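# Eight arms lift a loaded hand barrow onto two bearers

## Task

Raise the hand barrow and set it down resting on both bearers, with both rollers still lying on it; neither roller may drop off at any point.

## Robot and tools

Robots: eight identical i2rt Big YAM arms, arm1 to arm8. Each has six joints, a right hand (index, middle, ring fingers and a thumb, four hinges each, sixteen independent motors) and a wrist camera named armN_cam_wrist. cam_high is a fixed room camera. arm1-arm4 stand in a row at y about +0.65 (x = +1.148, +0.383, -0.377, -1.141) with feet facing -y; arm5-arm8 stand at y about -0.65 (x = -1.148, -0.376, +0.387, +1.150) facing +y. Foot heights are 0.73-0.82 m; the tabletops under the arms are at z = 0.720. Reach is about 1.06 m from the joint1 axis.

Frame: one scene frame, metres, origin on the floor, +z up. The hand point moves with the palm. Its own axes: +z runs along straight fingers toward the tips, +x crosses the palm away from the thumb, +y points out of the palm face (face at y = -0.062, back at y = -0.12). Straight fingertips end about 0.12 m past the hand point. A rigid camera mast sticks out on the palm side near the wrist and can strike objects. With joints 1, 5, 6 at 0 and the hand level and forward, the palm faces up, thumb on the right; joint6 alone cannot make the palm face fully down.

Tool move: keys arm1..arm8 and cameras. Each arm key holds a separate object for that robot only; an omitted robot receives nothing new (its lines show "as last shown" / "not commanded"). Inside a robot's object:
- joints: absolute goals by name. joint1_rad -2.879..2.879 (base yaw, positive counter-clockwise seen from above); joint2_rad 0..3.141 (shoulder, 0 = upper arm back and level, larger = up then forward); joint3_rad 0..3.019 (elbow, 0 = folded); joint4_rad -1.692..1.57 (hand pitch, positive lifts fingers); joint5_rad -1.57..1.57 (sideways, positive to arm's right); joint6_rad -2.094..2.094 (roll, positive clockwise from behind). Radians.
- Hand keys, each -1..1 on a scale between that hinge's two stops (not radians): toward -1, _mcp curls a finger at the knuckle (straight at +0.75), _pip the middle joint (straight +0.58), _dip the tip joint (straight +0.70), _abd swings it away from the thumb (straight 0.00). hand_thumb_cmc toward -1 brings the thumb in front of the palm (flat beside it at +0.71); hand_thumb_axl rotates the thumb on its own axis (straight +0.68); hand_thumb_mcp and hand_thumb_ipl bend it (straight +0.23, +0.17). hand_current_limit (-1..1 maps 0..550 mA, start +0.4) and hand_speed (-0.96..1, set-point speed = (n+1)/2 of 8.5 rad/s, start -0.6) are settings. Omitted hand keys keep their goals, so a grip persists. Resending a hinge's measured position slackens a grip.
- target: one list of 7 numbers [x, y, z, qw, qx, qy, qz], an absolute hand pose in the scene frame (same form the "hand" line prints). The hand travels in a straight line from its hand_target pose. With target, joints may contain only hand keys, otherwise refused.
- speed: top path speed, m/s, 0.002..0.5, default 0.25 (rotation capped at twice that in rad/s); only valid with target.
- min_time_s: 0.1..8 s, the minimum duration of that robot's arm-joint moves.
All motions in one call start together; every hand path in the call ends together, paced by the slowest. Paths last 0.5-10 s; an action never exceeds 15 s. Paths do not avoid obstacles or other arms; hands lag, drift, may overshoot speed near full stretch, and often finish 1 cm or more off. Joint moves can swing the hand widely since joints run at different rates. cameras: list of names, ["all"], or [] for none; a call with no action returns full state and all images.

Tool wait: seconds 0..10; no new command, returns state. zoom_image: camera plus region [x0, y0, x1, y1] in pixels from the top-left, at most 504 by 504, on that camera's newest image. finished_scene: scene number; ends the scene irreversibly, so call it only once the barrow rests on the bearers with both rollers on it and nothing is holding it.

Results: joint_positions (hand keys on their -1..1 scale), Joint velocities (arm joints, rad/s; "within noise" means still), joint torques (include gravity, offsets and noise; entries 3 and 4 wrap at ±28 N m), hand, hand_target, hand_state words per motor (moving, goal, blocked = pressing short of goal, overload = shut down), per-motor current in mA (positive pushes toward -1) and hand_goal lines. The "move" line gives per robot "done" or its worst status. off_target: stopped short and may still push. time_out: joints were re-targeted near where they stood and keep pushing; on_its_own lists such actions ("held at" is the target). "joint command not followed" / "pose unreachable" / not_followed: a safety check withheld the move; the arm may keep trying it. limit_stop_at_motor_heat: resend the goal. MOTOR HOT warns of heat; at 100 °C the arm goes limp for 30-60 s or more (OVER-TEMPERATURE FAULT).

Cautions: a refused call cancels the rest of that reply's move, wait and finished_scene calls. The scene keeps running while you compose a reply, with the last commands held. Robots keep pushing on contact; long pushing, stretched reach or heavy holding heat motors, and any hand motor at 495 mA or more for 5 s shuts off for 10 s. Never squeeze one robot between another, including one hand closing on another's fingers; hard arm-to-arm contact ends the scene. Avoid slamming into fixed or heavy items, letting the barrow or a roller fall, releasing something while it moves, or pushing anything off the work area or onto the floor. Brief random nudges to loose objects can occur, so keep the barrow level and lift it evenly with arms spread along both sides.

Each tool is called after "Request:" in YAML: its name, and indented under it one key for each argument.

## Session

Request:
move:

Scene clock: 0.00 s.
Joint torques (N m): no reading
Heat: arm1: hottest joint2_rad 38 °C; arm2: hottest joint4_rad 31 °C; arm3: hottest joint1_rad 32 °C; arm4: hottest joint2_rad 37 °C; arm5: hottest joint1_rad 33 °C; arm6: hottest joint3_rad 34 °C; arm7: hottest joint3_rad 38 °C; arm8: hottest joint2_rad 32 °C.
Joint velocities: within noise
arm1.joint_positions: joint1_rad=-0.063 joint2_rad=+0.584 joint3_rad=+1.390 joint4_rad=-1.299 joint5_rad=+0.038 joint6_rad=+1.085 hand_index_mcp=+0.753 hand_index_abd=+0.000 hand_index_pip=+0.577 hand_index_dip=+0.696 hand_middle_mcp=+0.753 hand_middle_abd=+0.000 hand_middle_pip=+0.577 hand_middle_dip=+0.696 hand_ring_mcp=+0.753 hand_ring_abd=+0.000 hand_ring_pip=+0.577 hand_ring_dip=+0.696 hand_thumb_cmc=+0.714 hand_thumb_axl=+0.677 hand_thumb_mcp=+0.226 hand_thumb_ipl=+0.168 hand_current_limit=+0.400 hand_speed=-0.600
arm1.joint_status: not commanded
arm1.hand_state: goal,goal,goal,goal,goal,goal,goal,goal,goal,goal,goal,goal,goal,goal,goal,goal
arm1.index_mcp_current_ma: 0
arm1.index_abd_current_ma: 0
arm1.index_pip_current_ma: 0
arm1.index_dip_current_ma: 0
arm1.middle_mcp_current_ma: 0
arm1.middle_abd_current_ma: 0
arm1.middle_pip_current_ma: 0
arm1.middle_dip_current_ma: 0
arm1.ring_mcp_current_ma: 0
arm1.ring_abd_current_ma: 0
arm1.ring_pip_current_ma: 0
arm1.ring_dip_current_ma: 0
arm1.thumb_cmc_current_ma: 0
arm1.thumb_axl_current_ma: 0
arm1.thumb_mcp_current_ma: 0
arm1.thumb_ipl_current_ma: 0
arm1.hand_goal_index_mcp: 0.754
arm1.hand_goal_index_abd: 0.000
arm1.hand_goal_index_pip: 0.576
arm1.hand_goal_index_dip: 0.696
arm1.hand_goal_middle_mcp: 0.754
arm1.hand_goal_middle_abd: 0.000
arm1.hand_goal_middle_pip: 0.576
arm1.hand_goal_middle_dip: 0.696
arm1.hand_goal_ring_mcp: 0.754
arm1.hand_goal_ring_abd: 0.000
arm1.hand_goal_ring_pip: 0.576
arm1.hand_goal_ring_dip: 0.696
arm1.hand_goal_thumb_cmc: 0.714
arm1.hand_goal_thumb_axl: 0.678
arm1.hand_goal_thumb_mcp: 0.226
arm1.hand_goal_thumb_ipl: 0.168
arm1.hand: x=+1.0374 y=+0.4230 z=+1.3329 quat_wxyz=(+0.454, +0.714, -0.482, +0.228) (m; scene frame)
arm1.hand_target: x=+1.0377 y=+0.4264 z=+1.3463 quat_wxyz=(+0.466, +0.707, -0.478, +0.234) (m; scene frame)
arm1.hand_status: not commanded
arm2.joint_positions: joint1_rad=-0.097 joint2_rad=+0.583 joint3_rad=+1.360 joint4_rad=-1.318 joint5_rad=+0.102 joint6_rad=+1.123 hand_index_mcp=+0.753 hand_index_abd=+0.000 hand_index_pip=+0.577 hand_index_dip=+0.696 hand_middle_mcp=+0.753 hand_middle_abd=+0.000 hand_middle_pip=+0.577 hand_middle_dip=+0.696 hand_ring_mcp=+0.753 hand_ring_abd=+0.000 hand_ring_pip=+0.577 hand_ring_dip=+0.696 hand_thumb_cmc=+0.714 hand_thumb_axl=+0.677 hand_thumb_mcp=+0.226 hand_thumb_ipl=+0.168 hand_current_limit=+0.400 hand_speed=-0.600
arm2.joint_status: not commanded
arm2.hand_state: goal,goal,goal,goal,goal,goal,goal,goal,goal,goal,goal,goal,goal,goal,goal,goal
arm2.index_mcp_current_ma: 0
arm2.index_abd_current_ma: 0
arm2.index_pip_current_ma: 0
arm2.index_dip_current_ma: 0
arm2.middle_mcp_current_ma: 0
arm2.middle_abd_current_ma: 0
arm2.middle_pip_current_ma: 0
arm2.middle_dip_current_ma: 0
arm2.ring_mcp_current_ma: 0
arm2.ring_abd_current_ma: 0
arm2.ring_pip_current_ma: 0
arm2.ring_dip_current_ma: 0
arm2.thumb_cmc_current_ma: 0
arm2.thumb_axl_current_ma: 0
arm2.thumb_mcp_current_ma: 0
arm2.thumb_ipl_current_ma: 0
arm2.hand_goal_index_mcp: 0.754
arm2.hand_goal_index_abd: 0.000
arm2.hand_goal_index_pip: 0.576
arm2.hand_goal_index_dip: 0.696
arm2.hand_goal_middle_mcp: 0.754
arm2.hand_goal_middle_abd: 0.000
arm2.hand_goal_middle_pip: 0.576
arm2.hand_goal_middle_dip: 0.696
arm2.hand_goal_ring_mcp: 0.754
arm2.hand_goal_ring_abd: 0.000
arm2.hand_goal_ring_pip: 0.576
arm2.hand_goal_ring_dip: 0.696
arm2.hand_goal_thumb_cmc: 0.714
arm2.hand_goal_thumb_axl: 0.678
arm2.hand_goal_thumb_mcp: 0.226
arm2.hand_goal_thumb_ipl: 0.168
arm2.hand: x=+0.2609 y=+0.4303 z=+1.3753 quat_wxyz=(+0.447, +0.704, -0.511, +0.210) (m; scene frame)
arm2.hand_target: x=+0.2611 y=+0.4333 z=+1.3890 quat_wxyz=(+0.458, +0.697, -0.507, +0.217) (m; scene frame)
arm2.hand_status: not commanded
arm3.joint_positions: joint1_rad=-0.300 joint2_rad=+0.571 joint3_rad=+1.380 joint4_rad=-1.370 joint5_rad=+0.039 joint6_rad=+1.069 hand_index_mcp=+0.753 hand_index_abd=+0.000 hand_index_pip=+0.577 hand_index_dip=+0.696 hand_middle_mcp=+0.753 hand_middle_abd=+0.000 hand_middle_pip=+0.577 hand_middle_dip=+0.696 hand_ring_mcp=+0.753 hand_ring_abd=+0.000 hand_ring_pip=+0.577 hand_ring_dip=+0.696 hand_thumb_cmc=+0.714 hand_thumb_axl=+0.677 hand_thumb_mcp=+0.226 hand_thumb_ipl=+0.168 hand_current_limit=+0.400 hand_speed=-0.600
arm3.joint_status: not commanded
arm3.hand_state: goal,goal,goal,goal,goal,goal,goal,goal,goal,goal,goal,goal,goal,goal,goal,goal
arm3.index_mcp_current_ma: 0
arm3.index_abd_current_ma: 0
arm3.index_pip_current_ma: 0
arm3.index_dip_current_ma: 0
arm3.middle_mcp_current_ma: 0
arm3.middle_abd_current_ma: 0
arm3.middle_pip_current_ma: 0
arm3.middle_dip_current_ma: 0
arm3.ring_mcp_current_ma: 0
arm3.ring_abd_current_ma: 0
arm3.ring_pip_current_ma: 0
arm3.ring_dip_current_ma: 0
arm3.thumb_cmc_current_ma: 0
arm3.thumb_axl_current_ma: 0
arm3.thumb_mcp_current_ma: 0
arm3.thumb_ipl_current_ma: 0
arm3.hand_goal_index_mcp: 0.754
arm3.hand_goal_index_abd: 0.000
arm3.hand_goal_index_pip: 0.576
arm3.hand_goal_index_dip: 0.696
arm3.hand_goal_middle_mcp: 0.754
arm3.hand_goal_middle_abd: 0.000
arm3.hand_goal_middle_pip: 0.576
arm3.hand_goal_middle_dip: 0.696
arm3.hand_goal_ring_mcp: 0.754
arm3.hand_goal_ring_abd: 0.000
arm3.hand_goal_ring_pip: 0.576
arm3.hand_goal_ring_dip: 0.696
arm3.hand_goal_thumb_cmc: 0.714
arm3.hand_goal_thumb_axl: 0.678
arm3.hand_goal_thumb_mcp: 0.226
arm3.hand_goal_thumb_ipl: 0.168
arm3.hand: x=-0.5321 y=+0.4664 z=+1.3550 quat_wxyz=(+0.456, +0.670, -0.563, +0.164) (m; scene frame)
arm3.hand_target: x=-0.5312 y=+0.4692 z=+1.3688 quat_wxyz=(+0.469, +0.664, -0.558, +0.169) (m; scene frame)
arm3.hand_status: not commanded
arm4.joint_positions: joint1_rad=-0.493 joint2_rad=+0.506 joint3_rad=+1.316 joint4_rad=-1.187 joint5_rad=+0.116 joint6_rad=+1.088 hand_index_mcp=+0.753 hand_index_abd=+0.000 hand_index_pip=+0.577 hand_index_dip=+0.696 hand_middle_mcp=+0.753 hand_middle_abd=+0.000 hand_middle_pip=+0.577 hand_middle_dip=+0.696 hand_ring_mcp=+0.753 hand_ring_abd=+0.000 hand_ring_pip=+0.577 hand_ring_dip=+0.696 hand_thumb_cmc=+0.714 hand_thumb_axl=+0.677 hand_thumb_mcp=+0.226 hand_thumb_ipl=+0.168 hand_current_limit=+0.400 hand_speed=-0.600
arm4.joint_status: not commanded
arm4.hand_state: goal,goal,goal,goal,goal,goal,goal,goal,goal,goal,goal,goal,goal,goal,goal,goal
arm4.index_mcp_current_ma: 0
arm4.index_abd_current_ma: 0
arm4.index_pip_current_ma: 0
arm4.index_dip_current_ma: 0
arm4.middle_mcp_current_ma: 0
arm4.middle_abd_current_ma: 0
arm4.middle_pip_current_ma: 0
arm4.middle_dip_current_ma: 0
arm4.ring_mcp_current_ma: 0
arm4.ring_abd_current_ma: 0
arm4.ring_pip_current_ma: 0
arm4.ring_dip_current_ma: 0
arm4.thumb_cmc_current_ma: 0
arm4.thumb_axl_current_ma: 0
arm4.thumb_mcp_current_ma: 0
arm4.thumb_ipl_current_ma: 0
arm4.hand_goal_index_mcp: 0.754
arm4.hand_goal_index_abd: 0.000
arm4.hand_goal_index_pip: 0.576
arm4.hand_goal_index_dip: 0.696
arm4.hand_goal_middle_mcp: 0.754
arm4.hand_goal_middle_abd: 0.000
arm4.hand_goal_middle_pip: 0.576
arm4.hand_goal_middle_dip: 0.696
arm4.hand_goal_ring_mcp: 0.754
arm4.hand_goal_ring_abd: 0.000
arm4.hand_goal_ring_pip: 0.576
arm4.hand_goal_ring_dip: 0.696
arm4.hand_goal_thumb_cmc: 0.714
arm4.hand_goal_thumb_axl: 0.678
arm4.hand_goal_thumb_mcp: 0.226
arm4.hand_goal_thumb_ipl: 0.168
arm4.hand: x=-1.3326 y=+0.5077 z=+1.3137 quat_wxyz=(+0.549, +0.564, -0.604, +0.124) (m; scene frame)
arm4.hand_target: x=-1.3306 y=+0.5115 z=+1.3236 quat_wxyz=(+0.558, +0.559, -0.600, +0.128) (m; scene frame)
arm4.hand_status: not commanded
arm5.joint_positions: joint1_rad=+0.211 joint2_rad=+0.623 joint3_rad=+1.460 joint4_rad=-1.310 joint5_rad=+0.010 joint6_rad=+1.160 hand_index_mcp=+0.753 hand_index_abd=+0.000 hand_index_pip=+0.577 hand_index_dip=+0.696 hand_middle_mcp=+0.753 hand_middle_abd=+0.000 hand_middle_pip=+0.577 hand_middle_dip=+0.696 hand_ring_mcp=+0.753 hand_ring_abd=+0.000 hand_ring_pip=+0.577 hand_ring_dip=+0.696 hand_thumb_cmc=+0.714 hand_thumb_axl=+0.677 hand_thumb_mcp=+0.226 hand_thumb_ipl=+0.168 hand_current_limit=+0.400 hand_speed=-0.600
arm5.joint_status: not commanded
arm5.hand_state: goal,goal,goal,goal,goal,goal,goal,goal,goal,goal,goal,goal,goal,goal,goal,goal
arm5.index_mcp_current_ma: 0
arm5.index_abd_current_ma: 0
arm5.index_pip_current_ma: 0
arm5.index_dip_current_ma: 0
arm5.middle_mcp_current_ma: 0
arm5.middle_abd_current_ma: 0
arm5.middle_pip_current_ma: 0
arm5.middle_dip_current_ma: 0
arm5.ring_mcp_current_ma: 0
arm5.ring_abd_current_ma: 0
arm5.ring_pip_current_ma: 0
arm5.ring_dip_current_ma: 0
arm5.thumb_cmc_current_ma: 0
arm5.thumb_axl_current_ma: 0
arm5.thumb_mcp_current_ma: 0
arm5.thumb_ipl_current_ma: 0
arm5.hand_goal_index_mcp: 0.754
arm5.hand_goal_index_abd: 0.000
arm5.hand_goal_index_pip: 0.576
arm5.hand_goal_index_dip: 0.696
arm5.hand_goal_middle_mcp: 0.754
arm5.hand_goal_middle_abd: 0.000
arm5.hand_goal_middle_pip: 0.576
arm5.hand_goal_middle_dip: 0.696
arm5.hand_goal_ring_mcp: 0.754
arm5.hand_goal_ring_abd: 0.000
arm5.hand_goal_ring_pip: 0.576
arm5.hand_goal_ring_dip: 0.696
arm5.hand_goal_thumb_cmc: 0.714
arm5.hand_goal_thumb_axl: 0.678
arm5.hand_goal_thumb_mcp: 0.226
arm5.hand_goal_thumb_ipl: 0.168
arm5.hand: x=-1.1171 y=-0.4078 z=+1.3859 quat_wxyz=(-0.332, +0.382, +0.764, +0.399) (m; scene frame)
arm5.hand_target: x=-1.1163 y=-0.4110 z=+1.3965 quat_wxyz=(-0.339, +0.379, +0.759, +0.408) (m; scene frame)
arm5.hand_status: not commanded
arm6.joint_positions: joint1_rad=-0.260 joint2_rad=+0.639 joint3_rad=+1.340 joint4_rad=-1.218 joint5_rad=+0.113 joint6_rad=+1.057 hand_index_mcp=+0.753 hand_index_abd=+0.000 hand_index_pip=+0.577 hand_index_dip=+0.696 hand_middle_mcp=+0.753 hand_middle_abd=+0.000 hand_middle_pip=+0.577 hand_middle_dip=+0.696 hand_ring_mcp=+0.753 hand_ring_abd=+0.000 hand_ring_pip=+0.577 hand_ring_dip=+0.696 hand_thumb_cmc=+0.714 hand_thumb_axl=+0.677 hand_thumb_mcp=+0.226 hand_thumb_ipl=+0.168 hand_current_limit=+0.400 hand_speed=-0.600
arm6.joint_status: not commanded
arm6.hand_state: goal,goal,goal,goal,goal,goal,goal,goal,goal,goal,goal,goal,goal,goal,goal,goal
arm6.index_mcp_current_ma: 0
arm6.index_abd_current_ma: 0
arm6.index_pip_current_ma: 0
arm6.index_dip_current_ma: 0
arm6.middle_mcp_current_ma: 0
arm6.middle_abd_current_ma: 0
arm6.middle_pip_current_ma: 0
arm6.middle_dip_current_ma: 0
arm6.ring_mcp_current_ma: 0
arm6.ring_abd_current_ma: 0
arm6.ring_pip_current_ma: 0
arm6.ring_dip_current_ma: 0
arm6.thumb_cmc_current_ma: 0
arm6.thumb_axl_current_ma: 0
arm6.thumb_mcp_current_ma: 0
arm6.thumb_ipl_current_ma: 0
arm6.hand_goal_index_mcp: 0.754
arm6.hand_goal_index_abd: 0.000
arm6.hand_goal_index_pip: 0.576
arm6.hand_goal_index_dip: 0.696
arm6.hand_goal_middle_mcp: 0.754
arm6.hand_goal_middle_abd: 0.000
arm6.hand_goal_middle_pip: 0.576
arm6.hand_goal_middle_dip: 0.696
arm6.hand_goal_ring_mcp: 0.754
arm6.hand_goal_ring_abd: 0.000
arm6.hand_goal_ring_pip: 0.576
arm6.hand_goal_ring_dip: 0.696
arm6.hand_goal_thumb_cmc: 0.714
arm6.hand_goal_thumb_axl: 0.678
arm6.hand_goal_thumb_mcp: 0.226
arm6.hand_goal_thumb_ipl: 0.168
arm6.hand: x=-0.2089 y=-0.4213 z=+1.3196 quat_wxyz=(-0.150, +0.548, +0.668, +0.481) (m; scene frame)
arm6.hand_target: x=-0.2097 y=-0.4245 z=+1.3347 quat_wxyz=(-0.156, +0.543, +0.661, +0.494) (m; scene frame)
arm6.hand_status: not commanded
arm7.joint_positions: joint1_rad=-0.238 joint2_rad=+0.634 joint3_rad=+1.338 joint4_rad=-1.262 joint5_rad=-0.006 joint6_rad=+1.140 hand_index_mcp=+0.753 hand_index_abd=+0.000 hand_index_pip=+0.577 hand_index_dip=+0.696 hand_middle_mcp=+0.753 hand_middle_abd=+0.000 hand_middle_pip=+0.577 hand_middle_dip=+0.696 hand_ring_mcp=+0.753 hand_ring_abd=+0.000 hand_ring_pip=+0.577 hand_ring_dip=+0.696 hand_thumb_cmc=+0.714 hand_thumb_axl=+0.677 hand_thumb_mcp=+0.226 hand_thumb_ipl=+0.168 hand_current_limit=+0.400 hand_speed=-0.600
arm7.joint_status: not commanded
arm7.hand_state: goal,goal,goal,goal,goal,goal,goal,goal,goal,goal,goal,goal,goal,goal,goal,goal
arm7.index_mcp_current_ma: 0
arm7.index_abd_current_ma: 0
arm7.index_pip_current_ma: 0
arm7.index_dip_current_ma: 0
arm7.middle_mcp_current_ma: 0
arm7.middle_abd_current_ma: 0
arm7.middle_pip_current_ma: 0
arm7.middle_dip_current_ma: 0
arm7.ring_mcp_current_ma: 0
arm7.ring_abd_current_ma: 0
arm7.ring_pip_current_ma: 0
arm7.ring_dip_current_ma: 0
arm7.thumb_cmc_current_ma: 0
arm7.thumb_axl_current_ma: 0
arm7.thumb_mcp_current_ma: 0
arm7.thumb_ipl_current_ma: 0
arm7.hand_goal_index_mcp: 0.754
arm7.hand_goal_index_abd: 0.000
arm7.hand_goal_index_pip: 0.576
arm7.hand_goal_index_dip: 0.696
arm7.hand_goal_middle_mcp: 0.754
arm7.hand_goal_middle_abd: 0.000
arm7.hand_goal_middle_pip: 0.576
arm7.hand_goal_middle_dip: 0.696
arm7.hand_goal_ring_mcp: 0.754
arm7.hand_goal_ring_abd: 0.000
arm7.hand_goal_ring_pip: 0.576
arm7.hand_goal_ring_dip: 0.696
arm7.hand_goal_thumb_cmc: 0.714
arm7.hand_goal_thumb_axl: 0.678
arm7.hand_goal_thumb_mcp: 0.226
arm7.hand_goal_thumb_ipl: 0.168
arm7.hand: x=+0.5302 y=-0.4158 z=+1.3248 quat_wxyz=(-0.209, +0.555, +0.674, +0.440) (m; scene frame)
arm7.hand_target: x=+0.5293 y=-0.4186 z=+1.3393 quat_wxyz=(-0.215, +0.550, +0.668, +0.452) (m; scene frame)
arm7.hand_status: not commanded
arm8.joint_positions: joint1_rad=-0.131 joint2_rad=+0.613 joint3_rad=+1.444 joint4_rad=-1.145 joint5_rad=-0.094 joint6_rad=+1.172 hand_index_mcp=+0.753 hand_index_abd=+0.000 hand_index_pip=+0.577 hand_index_dip=+0.696 hand_middle_mcp=+0.753 hand_middle_abd=+0.000 hand_middle_pip=+0.577 hand_middle_dip=+0.696 hand_ring_mcp=+0.753 hand_ring_abd=+0.000 hand_ring_pip=+0.577 hand_ring_dip=+0.696 hand_thumb_cmc=+0.714 hand_thumb_axl=+0.677 hand_thumb_mcp=+0.226 hand_thumb_ipl=+0.168 hand_current_limit=+0.400 hand_speed=-0.600
arm8.joint_status: not commanded
arm8.hand_state: goal,goal,goal,goal,goal,goal,goal,goal,goal,goal,goal,goal,goal,goal,goal,goal
arm8.index_mcp_current_ma: 0
arm8.index_abd_current_ma: 0
arm8.index_pip_current_ma: 0
arm8.index_dip_current_ma: 0
arm8.middle_mcp_current_ma: 0
arm8.middle_abd_current_ma: 0
arm8.middle_pip_current_ma: 0
arm8.middle_dip_current_ma: 0
arm8.ring_mcp_current_ma: 0
arm8.ring_abd_current_ma: 0
arm8.ring_pip_current_ma: 0
arm8.ring_dip_current_ma: 0
arm8.thumb_cmc_current_ma: 0
arm8.thumb_axl_current_ma: 0
arm8.thumb_mcp_current_ma: 0
arm8.thumb_ipl_current_ma: 0
arm8.hand_goal_index_mcp: 0.754
arm8.hand_goal_index_abd: 0.000
arm8.hand_goal_index_pip: 0.576
arm8.hand_goal_index_dip: 0.696
arm8.hand_goal_middle_mcp: 0.754
arm8.hand_goal_middle_abd: 0.000
arm8.hand_goal_middle_pip: 0.576
arm8.hand_goal_middle_dip: 0.696
arm8.hand_goal_ring_mcp: 0.754
arm8.hand_goal_ring_abd: 0.000
arm8.hand_goal_ring_pip: 0.576
arm8.hand_goal_ring_dip: 0.696
arm8.hand_goal_thumb_cmc: 0.714
arm8.hand_goal_thumb_axl: 0.678
arm8.hand_goal_thumb_mcp: 0.226
arm8.hand_goal_thumb_ipl: 0.168
arm8.hand: x=+1.2541 y=-0.4079 z=+1.3629 quat_wxyz=(-0.309, +0.479, +0.654, +0.498) (m; scene frame)
arm8.hand_target: x=+1.2531 y=-0.4124 z=+1.3749 quat_wxyz=(-0.314, +0.473, +0.648, +0.508) (m; scene frame)
arm8.hand_status: not commanded
pictures: arm1_cam_wrist, arm2_cam_wrist, arm3_cam_wrist, arm4_cam_wrist, arm5_cam_wrist, arm6_cam_wrist, arm7_cam_wrist, arm8_cam_wrist, cam_high
Images, in order (width x height): arm1_cam_wrist 896x504, arm2_cam_wrist 896x504, arm3_cam_wrist 896x504, arm4_cam_wrist 896x504, arm5_cam_wrist 896x504, arm6_cam_wrist 896x504, arm7_cam_wrist 896x504, arm8_cam_wrist 896x504, cam_high 896x504.

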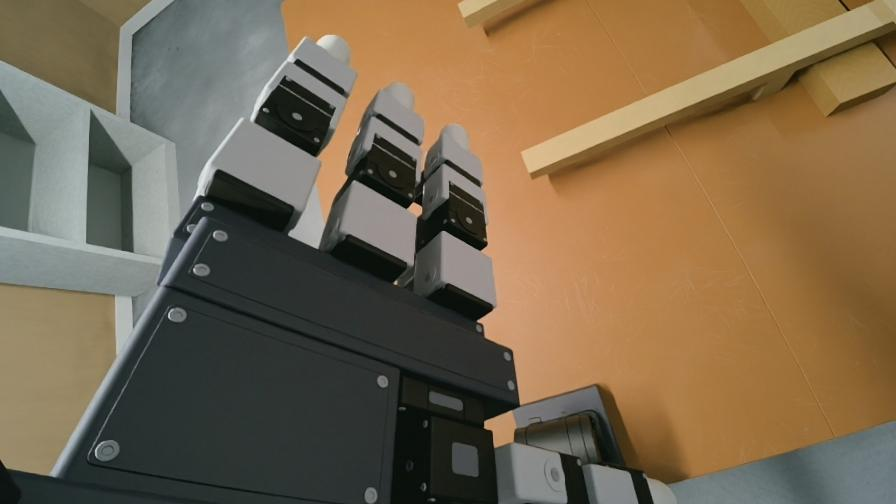

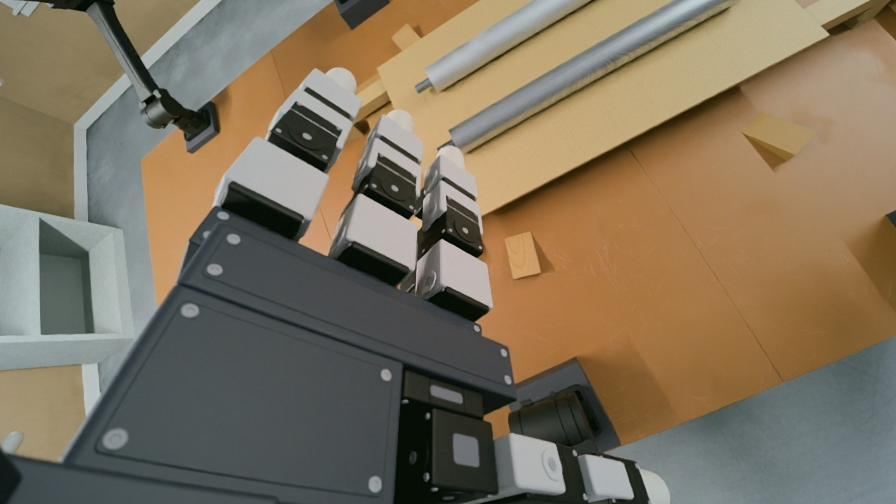

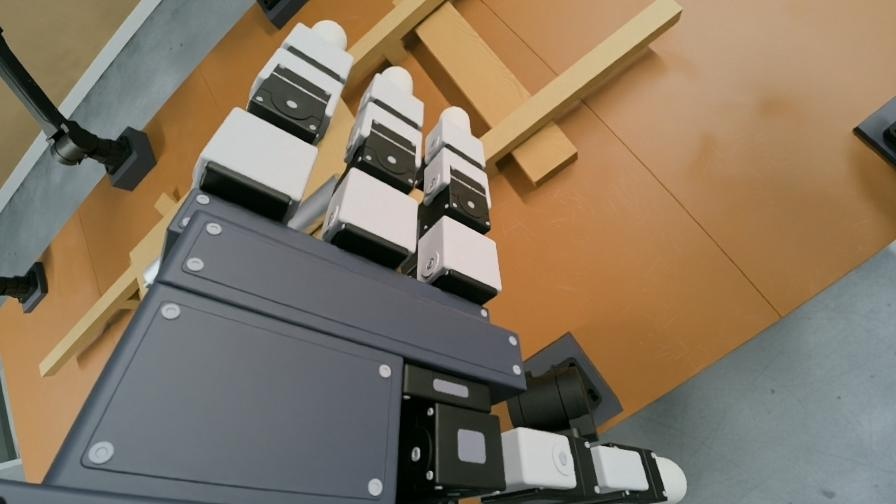

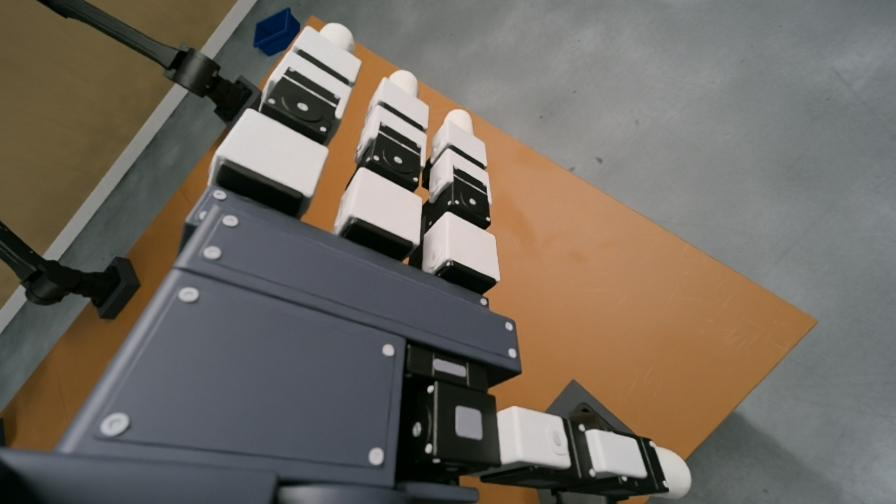

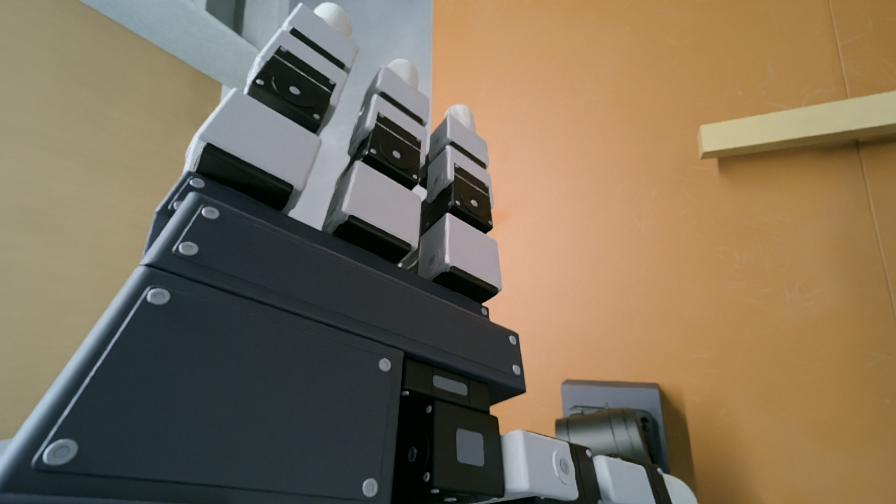

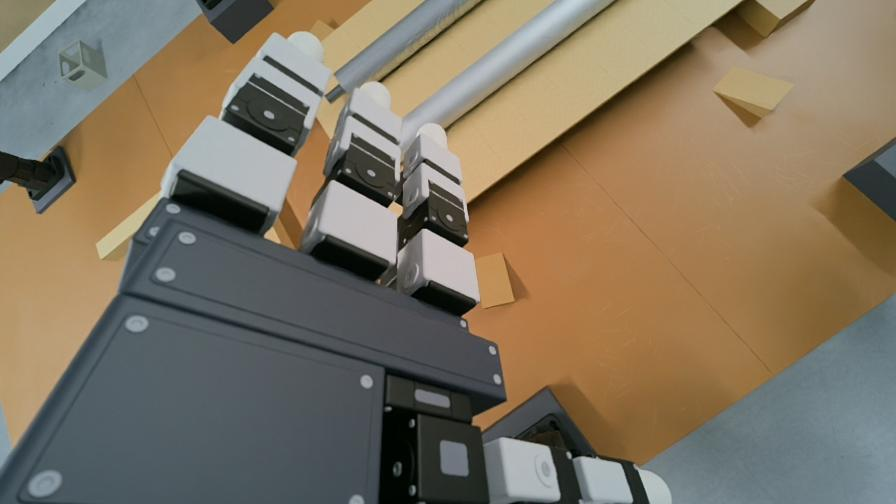

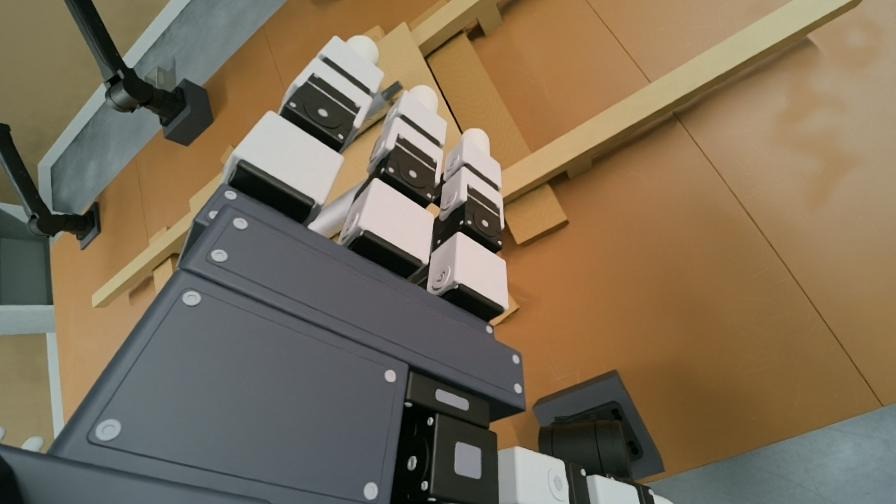

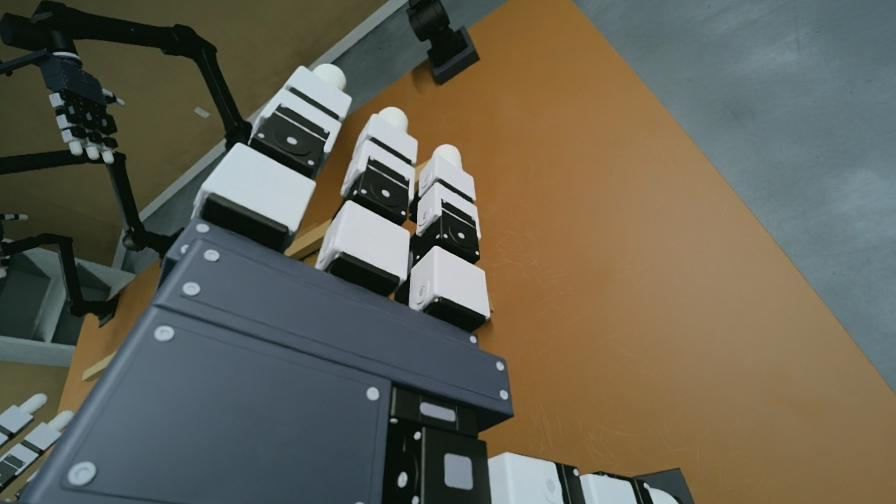

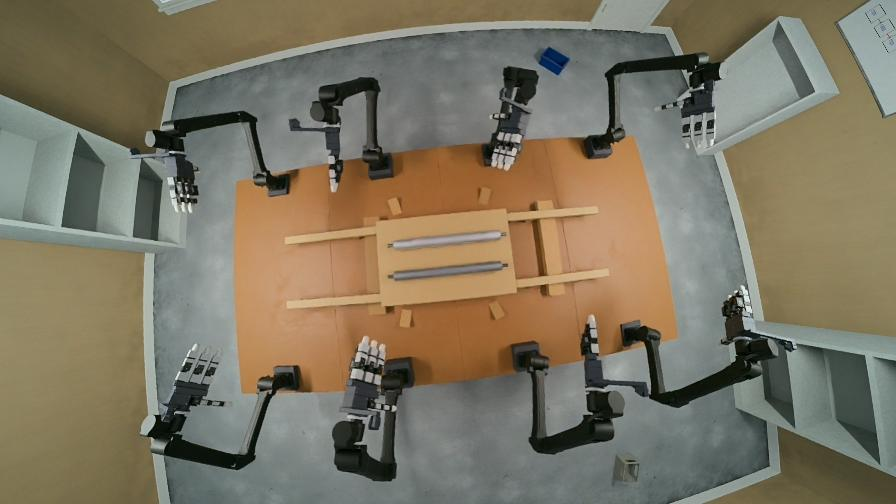

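Request:
zoom_image:
  camera: "cam_high"
  region: [230, 140, 460, 360]

Request:
zoom_image:
  camera: "cam_high"
  region: [430, 140, 660, 360]

Request:
zoom_image:
  camera: "arm3_cam_wrist"
  region: [300, 0, 800, 300]

Request:
zoom_image:
  camera: "arm7_cam_wrist"
  region: [380, 0, 880, 330]

Request:
zoom_image:
  camera: "arm2_cam_wrist"
  region: [396, 0, 896, 300]

Request:
zoom_image:
  camera: "arm6_cam_wrist"
  region: [300, 0, 800, 320]

Request:
zoom_image:
  camera: "arm1_cam_wrist"
  region: [450, 0, 896, 300]

Scaled by 2.191.

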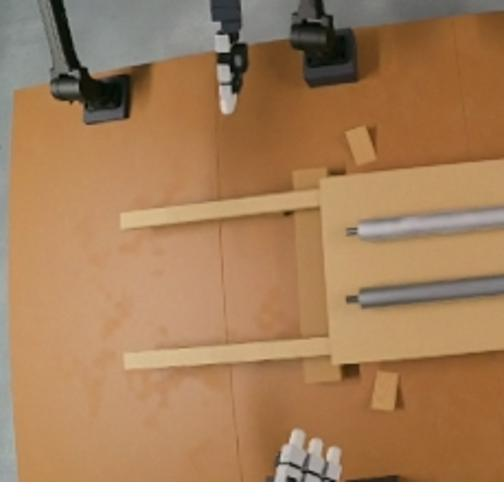

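Scaled by 2.191.

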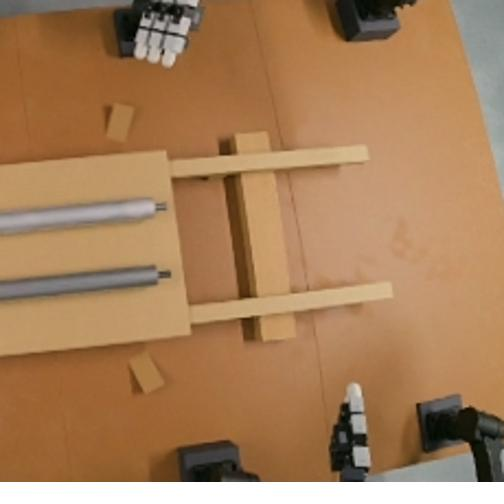

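Scaled by 1.008.

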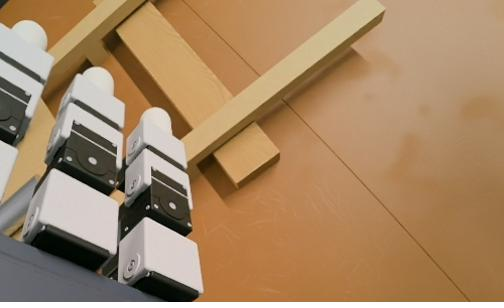

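Scaled by 1.008.

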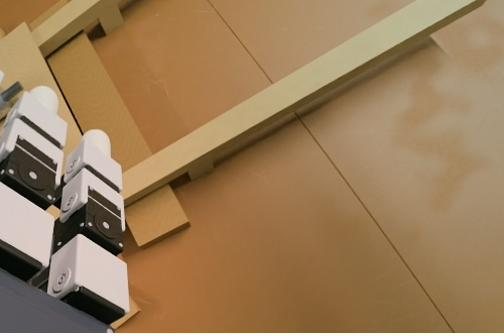

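Scaled by 1.008.

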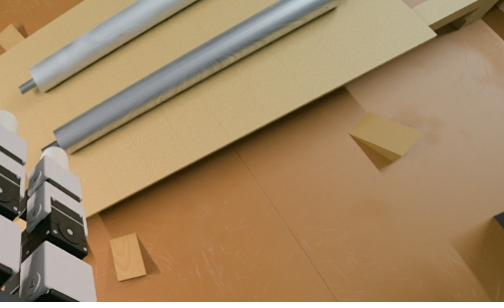

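Scaled by 1.008.

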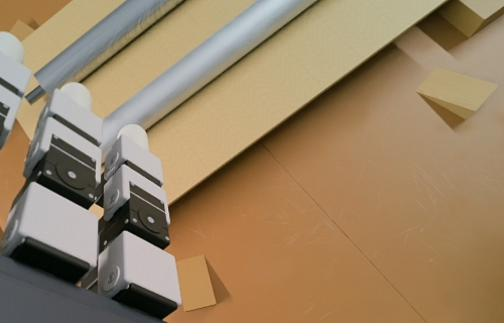

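Scaled by 1.130.

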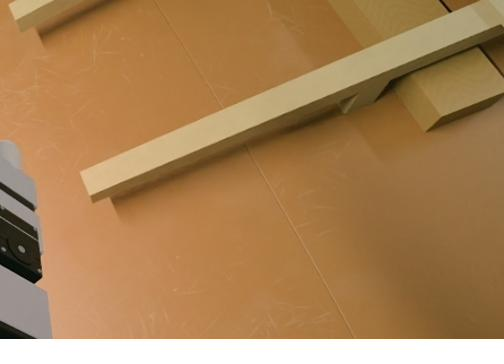

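Request:
move:
  arm7: {"target": [0.348, -0.317, 1.0, 0, -0.1045, 0.9945, 0], "speed": 0.3, "joints": {"hand_index_abd": 0.2, "hand_ring_abd": -0.2, "hand_middle_mcp": 1, "hand_middle_pip": 1, "hand_middle_dip": 1}}
  arm6: {"target": [-0.226, -0.325, 1.0, 0, 0.1045, 0.9945, 0], "speed": 0.3, "joints": {"hand_index_abd": 0.2, "hand_ring_abd": -0.2, "hand_middle_mcp": 1, "hand_middle_pip": 1, "hand_middle_dip": 1}}
  arm2: {"target": [0.307, 0.268, 1.0, 0, 0.9962, -0.0872, 0], "speed": 0.3, "joints": {"hand_index_abd": 0.2, "hand_ring_abd": -0.2, "hand_middle_mcp": 1, "hand_middle_pip": 1, "hand_middle_dip": 1}}
  arm3: {"target": [-0.24, 0.288, 1.0, 0, 0.9914, 0.1305, 0], "speed": 0.3, "joints": {"hand_index_abd": 0.2, "hand_ring_abd": -0.2, "hand_middle_mcp": 1, "hand_middle_pip": 1, "hand_middle_dip": 1}}
  cameras: ["arm2_cam_wrist", "arm3_cam_wrist", "arm6_cam_wrist", "arm7_cam_wrist", "cam_high"]

Scene clock: 21.30 s.
Joint torques (N m): arm1=[-0.09 1.08 10.44 2.76 0.1 -0.04] | arm2=[-0.03 -5.48 8.32 0.43 0.16 -0.13] | arm3=[-0.09 -5.54 12.7 0.55 0.03 -0.02] | arm4=[0.62 2.02 9.72 2.84 0.09 -0.18] | arm5=[-0.21 3.37 9.47 2.84 0.13 -0.18] | arm6=[-0.85 -3.19 10.18 -0.25 0.26 -0.2] | arm7=[1.32 -2.84 9.52 0.08 0.08 -0.12] | arm8=[-1.55 0.91 11.38 2.33 0.07 -0.07]
Heat: arm1: hottest joint2_rad 38 °C; arm2: hottest joint3_rad 31 °C; arm3: hottest joint3_rad 35 °C; arm4: hottest joint2_rad 37 °C; arm5: hottest joint1_rad 33 °C; arm6: hottest joint3_rad 35 °C; arm7: hottest joint3_rad 40 °C; arm8: hottest joint3_rad 33 °C.
move: arm2 done; arm3 off_target; arm6 done; arm7 done
Joint velocities: within noise
arm1, arm4, arm5, arm8: as last shown
arm1.joint_positions: joint1_rad=-0.063 joint2_rad=+0.584 joint3_rad=+1.390 joint4_rad=-1.299 joint5_rad=+0.038 joint6_rad=+1.085 hand_index_mcp=+0.755 hand_index_abd=+0.000 hand_index_pip=+0.577 hand_index_dip=+0.696 hand_middle_mcp=+0.755 hand_middle_abd=+0.000 hand_middle_pip=+0.577 hand_middle_dip=+0.696 hand_ring_mcp=+0.755 hand_ring_abd=+0.000 hand_ring_pip=+0.577 hand_ring_dip=+0.696 hand_thumb_cmc=+0.715 hand_thumb_axl=+0.677 hand_thumb_mcp=+0.226 hand_thumb_ipl=+0.168 hand_current_limit=+0.400 hand_speed=-0.600
arm1.index_mcp_current_ma: 5
arm1.index_abd_current_ma: 2
arm1.index_pip_current_ma: 3
arm1.middle_mcp_current_ma: 5
arm1.middle_abd_current_ma: 2
arm1.middle_pip_current_ma: 3
arm1.ring_mcp_current_ma: 5
arm1.ring_abd_current_ma: 2
arm1.ring_pip_current_ma: 3
arm1.thumb_cmc_current_ma: 4
arm1.thumb_axl_current_ma: -4
arm1.thumb_mcp_current_ma: -1
arm1.thumb_ipl_current_ma: -2
arm2.joint_positions: joint1_rad=-0.161 joint2_rad=+1.142 joint3_rad=+0.940 joint4_rad=-1.376 joint5_rad=+0.002 joint6_rad=+0.064 hand_index_mcp=+0.755 hand_index_abd=+0.200 hand_index_pip=+0.577 hand_index_dip=+0.696 hand_middle_mcp=+0.997 hand_middle_abd=+0.000 hand_middle_pip=+0.996 hand_middle_dip=+0.997 hand_ring_mcp=+0.755 hand_ring_abd=-0.194 hand_ring_pip=+0.577 hand_ring_dip=+0.696 hand_thumb_cmc=+0.715 hand_thumb_axl=+0.677 hand_thumb_mcp=+0.224 hand_thumb_ipl=+0.168 hand_current_limit=+0.400 hand_speed=-0.600
arm2.joint_status: all done
arm2.hand_state: goal,goal,goal,goal,goal,goal,goal,goal,goal,goal,goal,goal,goal,goal,goal,goal
arm2.index_mcp_current_ma: 0
arm2.index_abd_current_ma: 0
arm2.index_pip_current_ma: 0
arm2.index_dip_current_ma: 0
arm2.middle_mcp_current_ma: 0
arm2.middle_abd_current_ma: 0
arm2.middle_pip_current_ma: -1
arm2.middle_dip_current_ma: 0
arm2.ring_mcp_current_ma: 0
arm2.ring_abd_current_ma: 1
arm2.ring_pip_current_ma: 0
arm2.ring_dip_current_ma: 0
arm2.thumb_cmc_current_ma: 0
arm2.thumb_axl_current_ma: 0
arm2.thumb_mcp_current_ma: 0
arm2.thumb_ipl_current_ma: 0
arm2.hand_goal_index_mcp: 0.754
arm2.hand_goal_index_abd: 0.200
arm2.hand_goal_index_pip: 0.576
arm2.hand_goal_index_dip: 0.696
arm2.hand_goal_middle_mcp: 1.000
arm2.hand_goal_middle_abd: 0.000
arm2.hand_goal_middle_pip: 1.000
arm2.hand_goal_middle_dip: 1.000
arm2.hand_goal_ring_mcp: 0.754
arm2.hand_goal_ring_abd: -0.200
arm2.hand_goal_ring_pip: 0.576
arm2.hand_goal_ring_dip: 0.696
arm2.hand_goal_thumb_cmc: 0.714
arm2.hand_goal_thumb_axl: 0.678
arm2.hand_goal_thumb_mcp: 0.226
arm2.hand_goal_thumb_ipl: 0.168
arm2.hand: x=+0.3020 y=+0.2758 z=+0.9987 quat_wxyz=(-0.004, +0.995, -0.100, +0.001) (m; scene frame)
arm2.hand_target: x=+0.3071 y=+0.2681 z=+1.0001 quat_wxyz=(+0.000, +0.996, -0.087, +0.000) (m; scene frame)
arm2.hand_status: done (0.009 m and 1.6 deg from the pose sent, 0.412 m and 83.6 deg at the start)
arm3.joint_positions: joint1_rad=+0.467 joint2_rad=+1.144 joint3_rad=+0.952 joint4_rad=-1.437 joint5_rad=+0.003 joint6_rad=+0.213 hand_index_mcp=+0.755 hand_index_abd=+0.200 hand_index_pip=+0.577 hand_index_dip=+0.696 hand_middle_mcp=+0.997 hand_middle_abd=+0.000 hand_middle_pip=+0.996 hand_middle_dip=+0.997 hand_ring_mcp=+0.755 hand_ring_abd=-0.196 hand_ring_pip=+0.577 hand_ring_dip=+0.696 hand_thumb_cmc=+0.716 hand_thumb_axl=+0.677 hand_thumb_mcp=+0.224 hand_thumb_ipl=+0.168 hand_current_limit=+0.400 hand_speed=-0.600
arm3.joint_status: all done
arm3.hand_state: goal,goal,goal,goal,goal,goal,goal,goal,goal,goal,goal,goal,goal,goal,goal,goal
arm3.index_mcp_current_ma: 0
arm3.index_abd_current_ma: 0
arm3.index_pip_current_ma: 0
arm3.index_dip_current_ma: 0
arm3.middle_mcp_current_ma: -2
arm3.middle_abd_current_ma: 0
arm3.middle_pip_current_ma: -2
arm3.middle_dip_current_ma: -1
arm3.ring_mcp_current_ma: 0
arm3.ring_abd_current_ma: 2
arm3.ring_pip_current_ma: 0
arm3.ring_dip_current_ma: 0
arm3.thumb_cmc_current_ma: 1
arm3.thumb_axl_current_ma: 0
arm3.thumb_mcp_current_ma: -1
arm3.thumb_ipl_current_ma: 0
arm3.hand_goal_index_mcp: 0.754
arm3.hand_goal_index_abd: 0.200
arm3.hand_goal_index_pip: 0.576
arm3.hand_goal_index_dip: 0.696
arm3.hand_goal_middle_mcp: 1.000
arm3.hand_goal_middle_abd: 0.000
arm3.hand_goal_middle_pip: 1.000
arm3.hand_goal_middle_dip: 1.000
arm3.hand_goal_ring_mcp: 0.754
arm3.hand_goal_ring_abd: -0.200
arm3.hand_goal_ring_pip: 0.576
arm3.hand_goal_ring_dip: 0.696
arm3.hand_goal_thumb_cmc: 0.714
arm3.hand_goal_thumb_axl: 0.678
arm3.hand_goal_thumb_mcp: 0.226
arm3.hand_goal_thumb_ipl: 0.168
arm3.hand: x=-0.2514 y=+0.3038 z=+0.9770 quat_wxyz=(-0.027, +0.992, +0.123, -0.011) (m; scene frame)
arm3.hand_target: x=-0.2405 y=+0.2891 z=+1.0003 quat_wxyz=(+0.000, +0.991, +0.130, +0.000) (m; scene frame)
arm3.hand_status: off_target (0.030 m and 3.5 deg from the pose sent, 0.493 m and 107.6 deg at the start)
arm4.joint_positions: joint1_rad=-0.493 joint2_rad=+0.506 joint3_rad=+1.316 joint4_rad=-1.187 joint5_rad=+0.116 joint6_rad=+1.088 hand_index_mcp=+0.755 hand_index_abd=+0.001 hand_index_pip=+0.577 hand_index_dip=+0.696 hand_middle_mcp=+0.756 hand_middle_abd=+0.001 hand_middle_pip=+0.577 hand_middle_dip=+0.696 hand_ring_mcp=+0.756 hand_ring_abd=+0.001 hand_ring_pip=+0.577 hand_ring_dip=+0.696 hand_thumb_cmc=+0.716 hand_thumb_axl=+0.677 hand_thumb_mcp=+0.226 hand_thumb_ipl=+0.168 hand_current_limit=+0.400 hand_speed=-0.600
arm4.index_mcp_current_ma: 7
arm4.index_abd_current_ma: 2
arm4.index_pip_current_ma: 3
arm4.middle_mcp_current_ma: 8
arm4.middle_abd_current_ma: 2
arm4.middle_pip_current_ma: 3
arm4.ring_mcp_current_ma: 8
arm4.ring_abd_current_ma: 2
arm4.ring_pip_current_ma: 3
arm4.thumb_cmc_current_ma: 8
arm4.thumb_axl_current_ma: -4
arm4.thumb_mcp_current_ma: -1
arm4.thumb_ipl_current_ma: -2
arm5.joint_positions: joint1_rad=+0.211 joint2_rad=+0.623 joint3_rad=+1.460 joint4_rad=-1.310 joint5_rad=+0.010 joint6_rad=+1.160 hand_index_mcp=+0.754 hand_index_abd=+0.001 hand_index_pip=+0.577 hand_index_dip=+0.696 hand_middle_mcp=+0.754 hand_middle_abd=+0.001 hand_middle_pip=+0.577 hand_middle_dip=+0.696 hand_ring_mcp=+0.754 hand_ring_abd=+0.001 hand_ring_pip=+0.577 hand_ring_dip=+0.696 hand_thumb_cmc=+0.714 hand_thumb_axl=+0.677 hand_thumb_mcp=+0.226 hand_thumb_ipl=+0.168 hand_current_limit=+0.400 hand_speed=-0.600
arm6.joint_positions: joint1_rad=-0.431 joint2_rad=+1.043 joint3_rad=+1.032 joint4_rad=-1.549 joint5_rad=-0.005 joint6_rad=-0.196 hand_index_mcp=+0.755 hand_index_abd=+0.199 hand_index_pip=+0.577 hand_index_dip=+0.696 hand_middle_mcp=+0.997 hand_middle_abd=+0.000 hand_middle_pip=+0.996 hand_middle_dip=+0.997 hand_ring_mcp=+0.755 hand_ring_abd=-0.195 hand_ring_pip=+0.577 hand_ring_dip=+0.696 hand_thumb_cmc=+0.716 hand_thumb_axl=+0.677 hand_thumb_mcp=+0.224 hand_thumb_ipl=+0.168 hand_current_limit=+0.400 hand_speed=-0.600
arm6.joint_status: all done
arm6.hand_state: goal,goal,goal,goal,goal,goal,goal,goal,goal,goal,goal,goal,goal,goal,goal,goal
arm6.index_mcp_current_ma: 1
arm6.index_abd_current_ma: 0
arm6.index_pip_current_ma: 0
arm6.index_dip_current_ma: 0
arm6.middle_mcp_current_ma: -3
arm6.middle_abd_current_ma: 0
arm6.middle_pip_current_ma: -3
arm6.middle_dip_current_ma: -2
arm6.ring_mcp_current_ma: 1
arm6.ring_abd_current_ma: 4
arm6.ring_pip_current_ma: 0
arm6.ring_dip_current_ma: 0
arm6.thumb_cmc_current_ma: 1
arm6.thumb_axl_current_ma: 0
arm6.thumb_mcp_current_ma: -2
arm6.thumb_ipl_current_ma: 0
arm6.hand_goal_index_mcp: 0.754
arm6.hand_goal_index_abd: 0.200
arm6.hand_goal_index_pip: 0.576
arm6.hand_goal_index_dip: 0.696
arm6.hand_goal_middle_mcp: 1.000
arm6.hand_goal_middle_abd: 0.000
arm6.hand_goal_middle_pip: 1.000
arm6.hand_goal_middle_dip: 1.000
arm6.hand_goal_ring_mcp: 0.754
arm6.hand_goal_ring_abd: -0.200
arm6.hand_goal_ring_pip: 0.576
arm6.hand_goal_ring_dip: 0.696
arm6.hand_goal_thumb_cmc: 0.714
arm6.hand_goal_thumb_axl: 0.678
arm6.hand_goal_thumb_mcp: 0.226
arm6.hand_goal_thumb_ipl: 0.168
arm6.hand: x=-0.2229 y=-0.3263 z=+1.0013 quat_wxyz=(+0.000, +0.113, +0.994, +0.005) (m; scene frame)
arm6.hand_target: x=-0.2259 y=-0.3250 z=+1.0001 quat_wxyz=(+0.000, +0.105, +0.995, +0.000) (m; scene frame)
arm6.hand_status: done (0.004 m and 1.2 deg from the pose sent, 0.334 m and 87.6 deg at the start)
arm7.joint_positions: joint1_rad=+0.153 joint2_rad=+0.978 joint3_rad=+0.927 joint4_rad=-1.512 joint5_rad=-0.013 joint6_rad=-0.035 hand_index_mcp=+0.754 hand_index_abd=+0.200 hand_index_pip=+0.577 hand_index_dip=+0.696 hand_middle_mcp=+0.997 hand_middle_abd=+0.000 hand_middle_pip=+0.996 hand_middle_dip=+0.997 hand_ring_mcp=+0.754 hand_ring_abd=-0.194 hand_ring_pip=+0.577 hand_ring_dip=+0.696 hand_thumb_cmc=+0.715 hand_thumb_axl=+0.677 hand_thumb_mcp=+0.224 hand_thumb_ipl=+0.168 hand_current_limit=+0.400 hand_speed=-0.600
arm7.joint_status: all done
arm7.hand_state: goal,goal,goal,goal,goal,goal,goal,goal,goal,goal,goal,goal,goal,goal,goal,goal
arm7.index_mcp_current_ma: 0
arm7.index_abd_current_ma: 0
arm7.index_pip_current_ma: 0
arm7.index_dip_current_ma: 0
arm7.middle_mcp_current_ma: -1
arm7.middle_abd_current_ma: 0
arm7.middle_pip_current_ma: -1
arm7.middle_dip_current_ma: -1
arm7.ring_mcp_current_ma: 0
arm7.ring_abd_current_ma: 1
arm7.ring_pip_current_ma: 0
arm7.ring_dip_current_ma: 0
arm7.thumb_cmc_current_ma: 0
arm7.thumb_axl_current_ma: 0
arm7.thumb_mcp_current_ma: 0
arm7.thumb_ipl_current_ma: 0
arm7.hand_goal_index_mcp: 0.754
arm7.hand_goal_index_abd: 0.200
arm7.hand_goal_index_pip: 0.576
arm7.hand_goal_index_dip: 0.696
arm7.hand_goal_middle_mcp: 1.000
arm7.hand_goal_middle_abd: 0.000
arm7.hand_goal_middle_pip: 1.000
arm7.hand_goal_middle_dip: 1.000
arm7.hand_goal_ring_mcp: 0.754
arm7.hand_goal_ring_abd: -0.200
arm7.hand_goal_ring_pip: 0.576
arm7.hand_goal_ring_dip: 0.696
arm7.hand_goal_thumb_cmc: 0.714
arm7.hand_goal_thumb_axl: 0.678
arm7.hand_goal_thumb_mcp: 0.226
arm7.hand_goal_thumb_ipl: 0.168
arm7.hand: x=+0.3541 y=-0.3179 z=+1.0012 quat_wxyz=(-0.001, -0.090, +0.996, +0.004) (m; scene frame)
arm7.hand_target: x=+0.3481 y=-0.3172 z=+0.9999 quat_wxyz=(+0.000, -0.104, +0.995, +0.000) (m; scene frame)
arm7.hand_status: done (0.006 m and 1.7 deg from the pose sent, 0.385 m and 104.5 deg at the start)
arm8.joint_positions: joint1_rad=-0.131 joint2_rad=+0.613 joint3_rad=+1.444 joint4_rad=-1.145 joint5_rad=-0.094 joint6_rad=+1.172 hand_index_mcp=+0.754 hand_index_abd=+0.001 hand_index_pip=+0.577 hand_index_dip=+0.696 hand_middle_mcp=+0.754 hand_middle_abd=+0.001 hand_middle_pip=+0.577 hand_middle_dip=+0.696 hand_ring_mcp=+0.754 hand_ring_abd=+0.001 hand_ring_pip=+0.577 hand_ring_dip=+0.696 hand_thumb_cmc=+0.714 hand_thumb_axl=+0.677 hand_thumb_mcp=+0.226 hand_thumb_ipl=+0.168 hand_current_limit=+0.400 hand_speed=-0.600
pictures: arm2_cam_wrist, arm3_cam_wrist, arm6_cam_wrist, arm7_cam_wrist, cam_high
Images, in order (width x height): arm2_cam_wrist 896x504, arm3_cam_wrist 896x504, arm6_cam_wrist 896x504, arm7_cam_wrist 896x504, cam_high 896x504.

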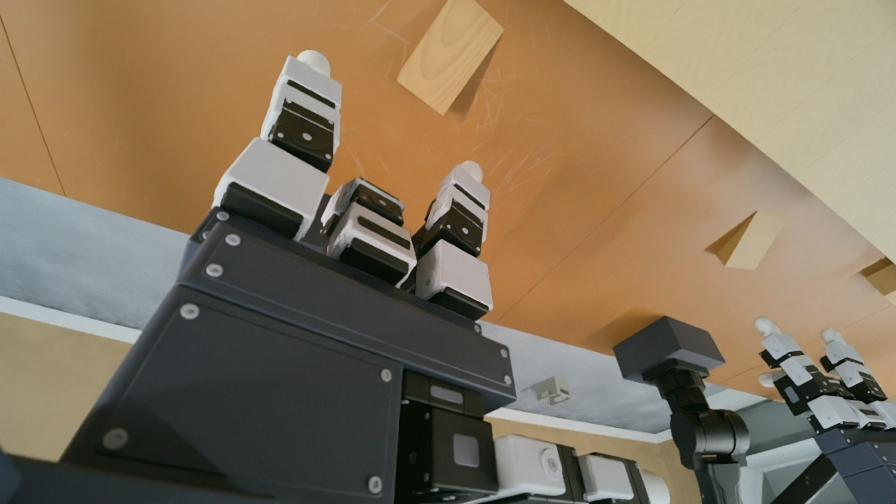

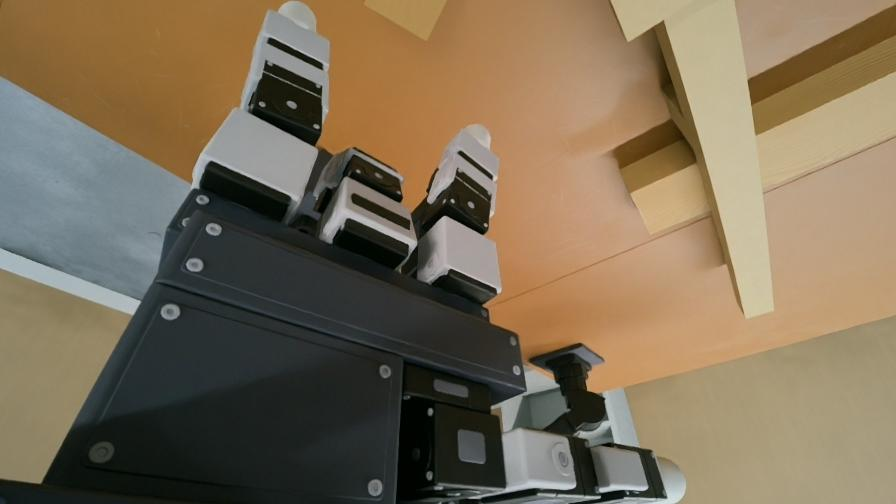

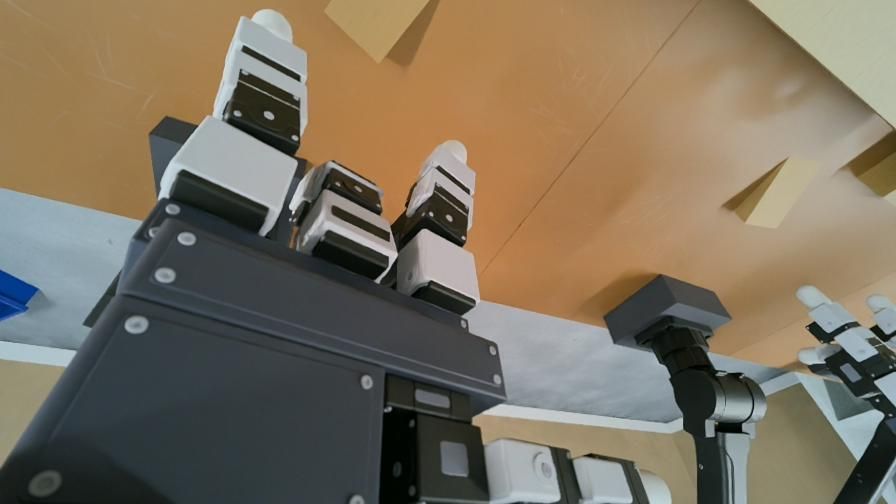

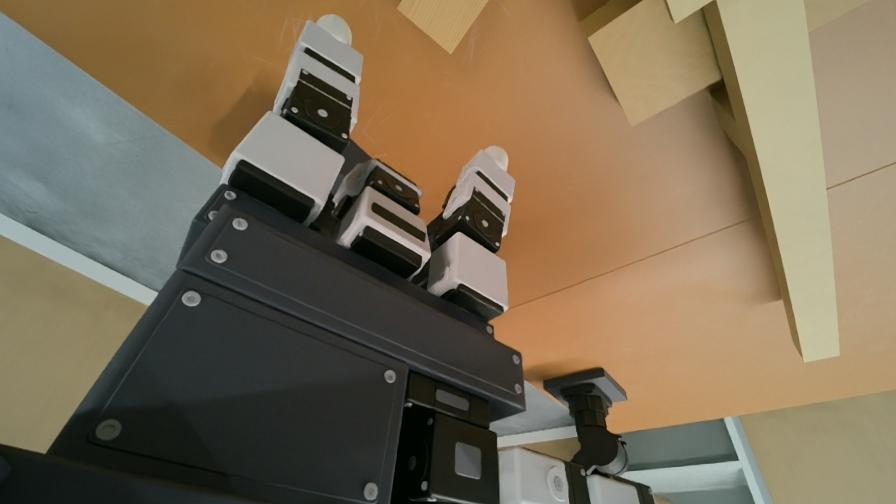

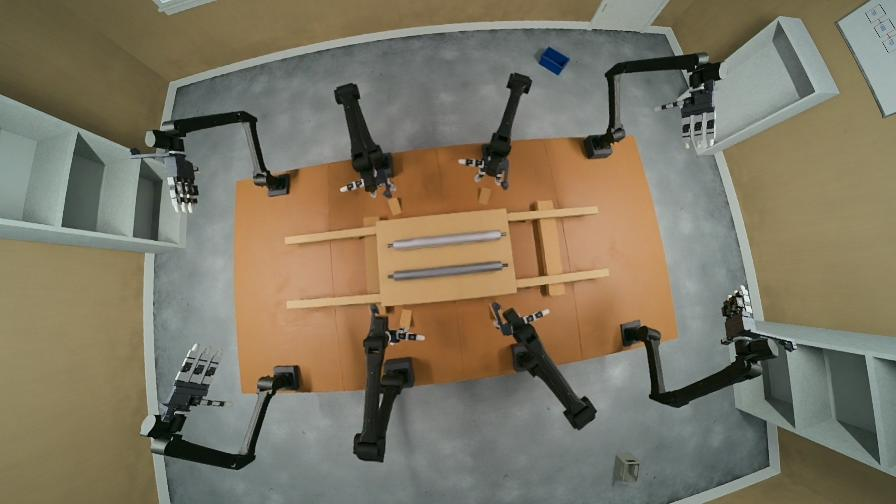

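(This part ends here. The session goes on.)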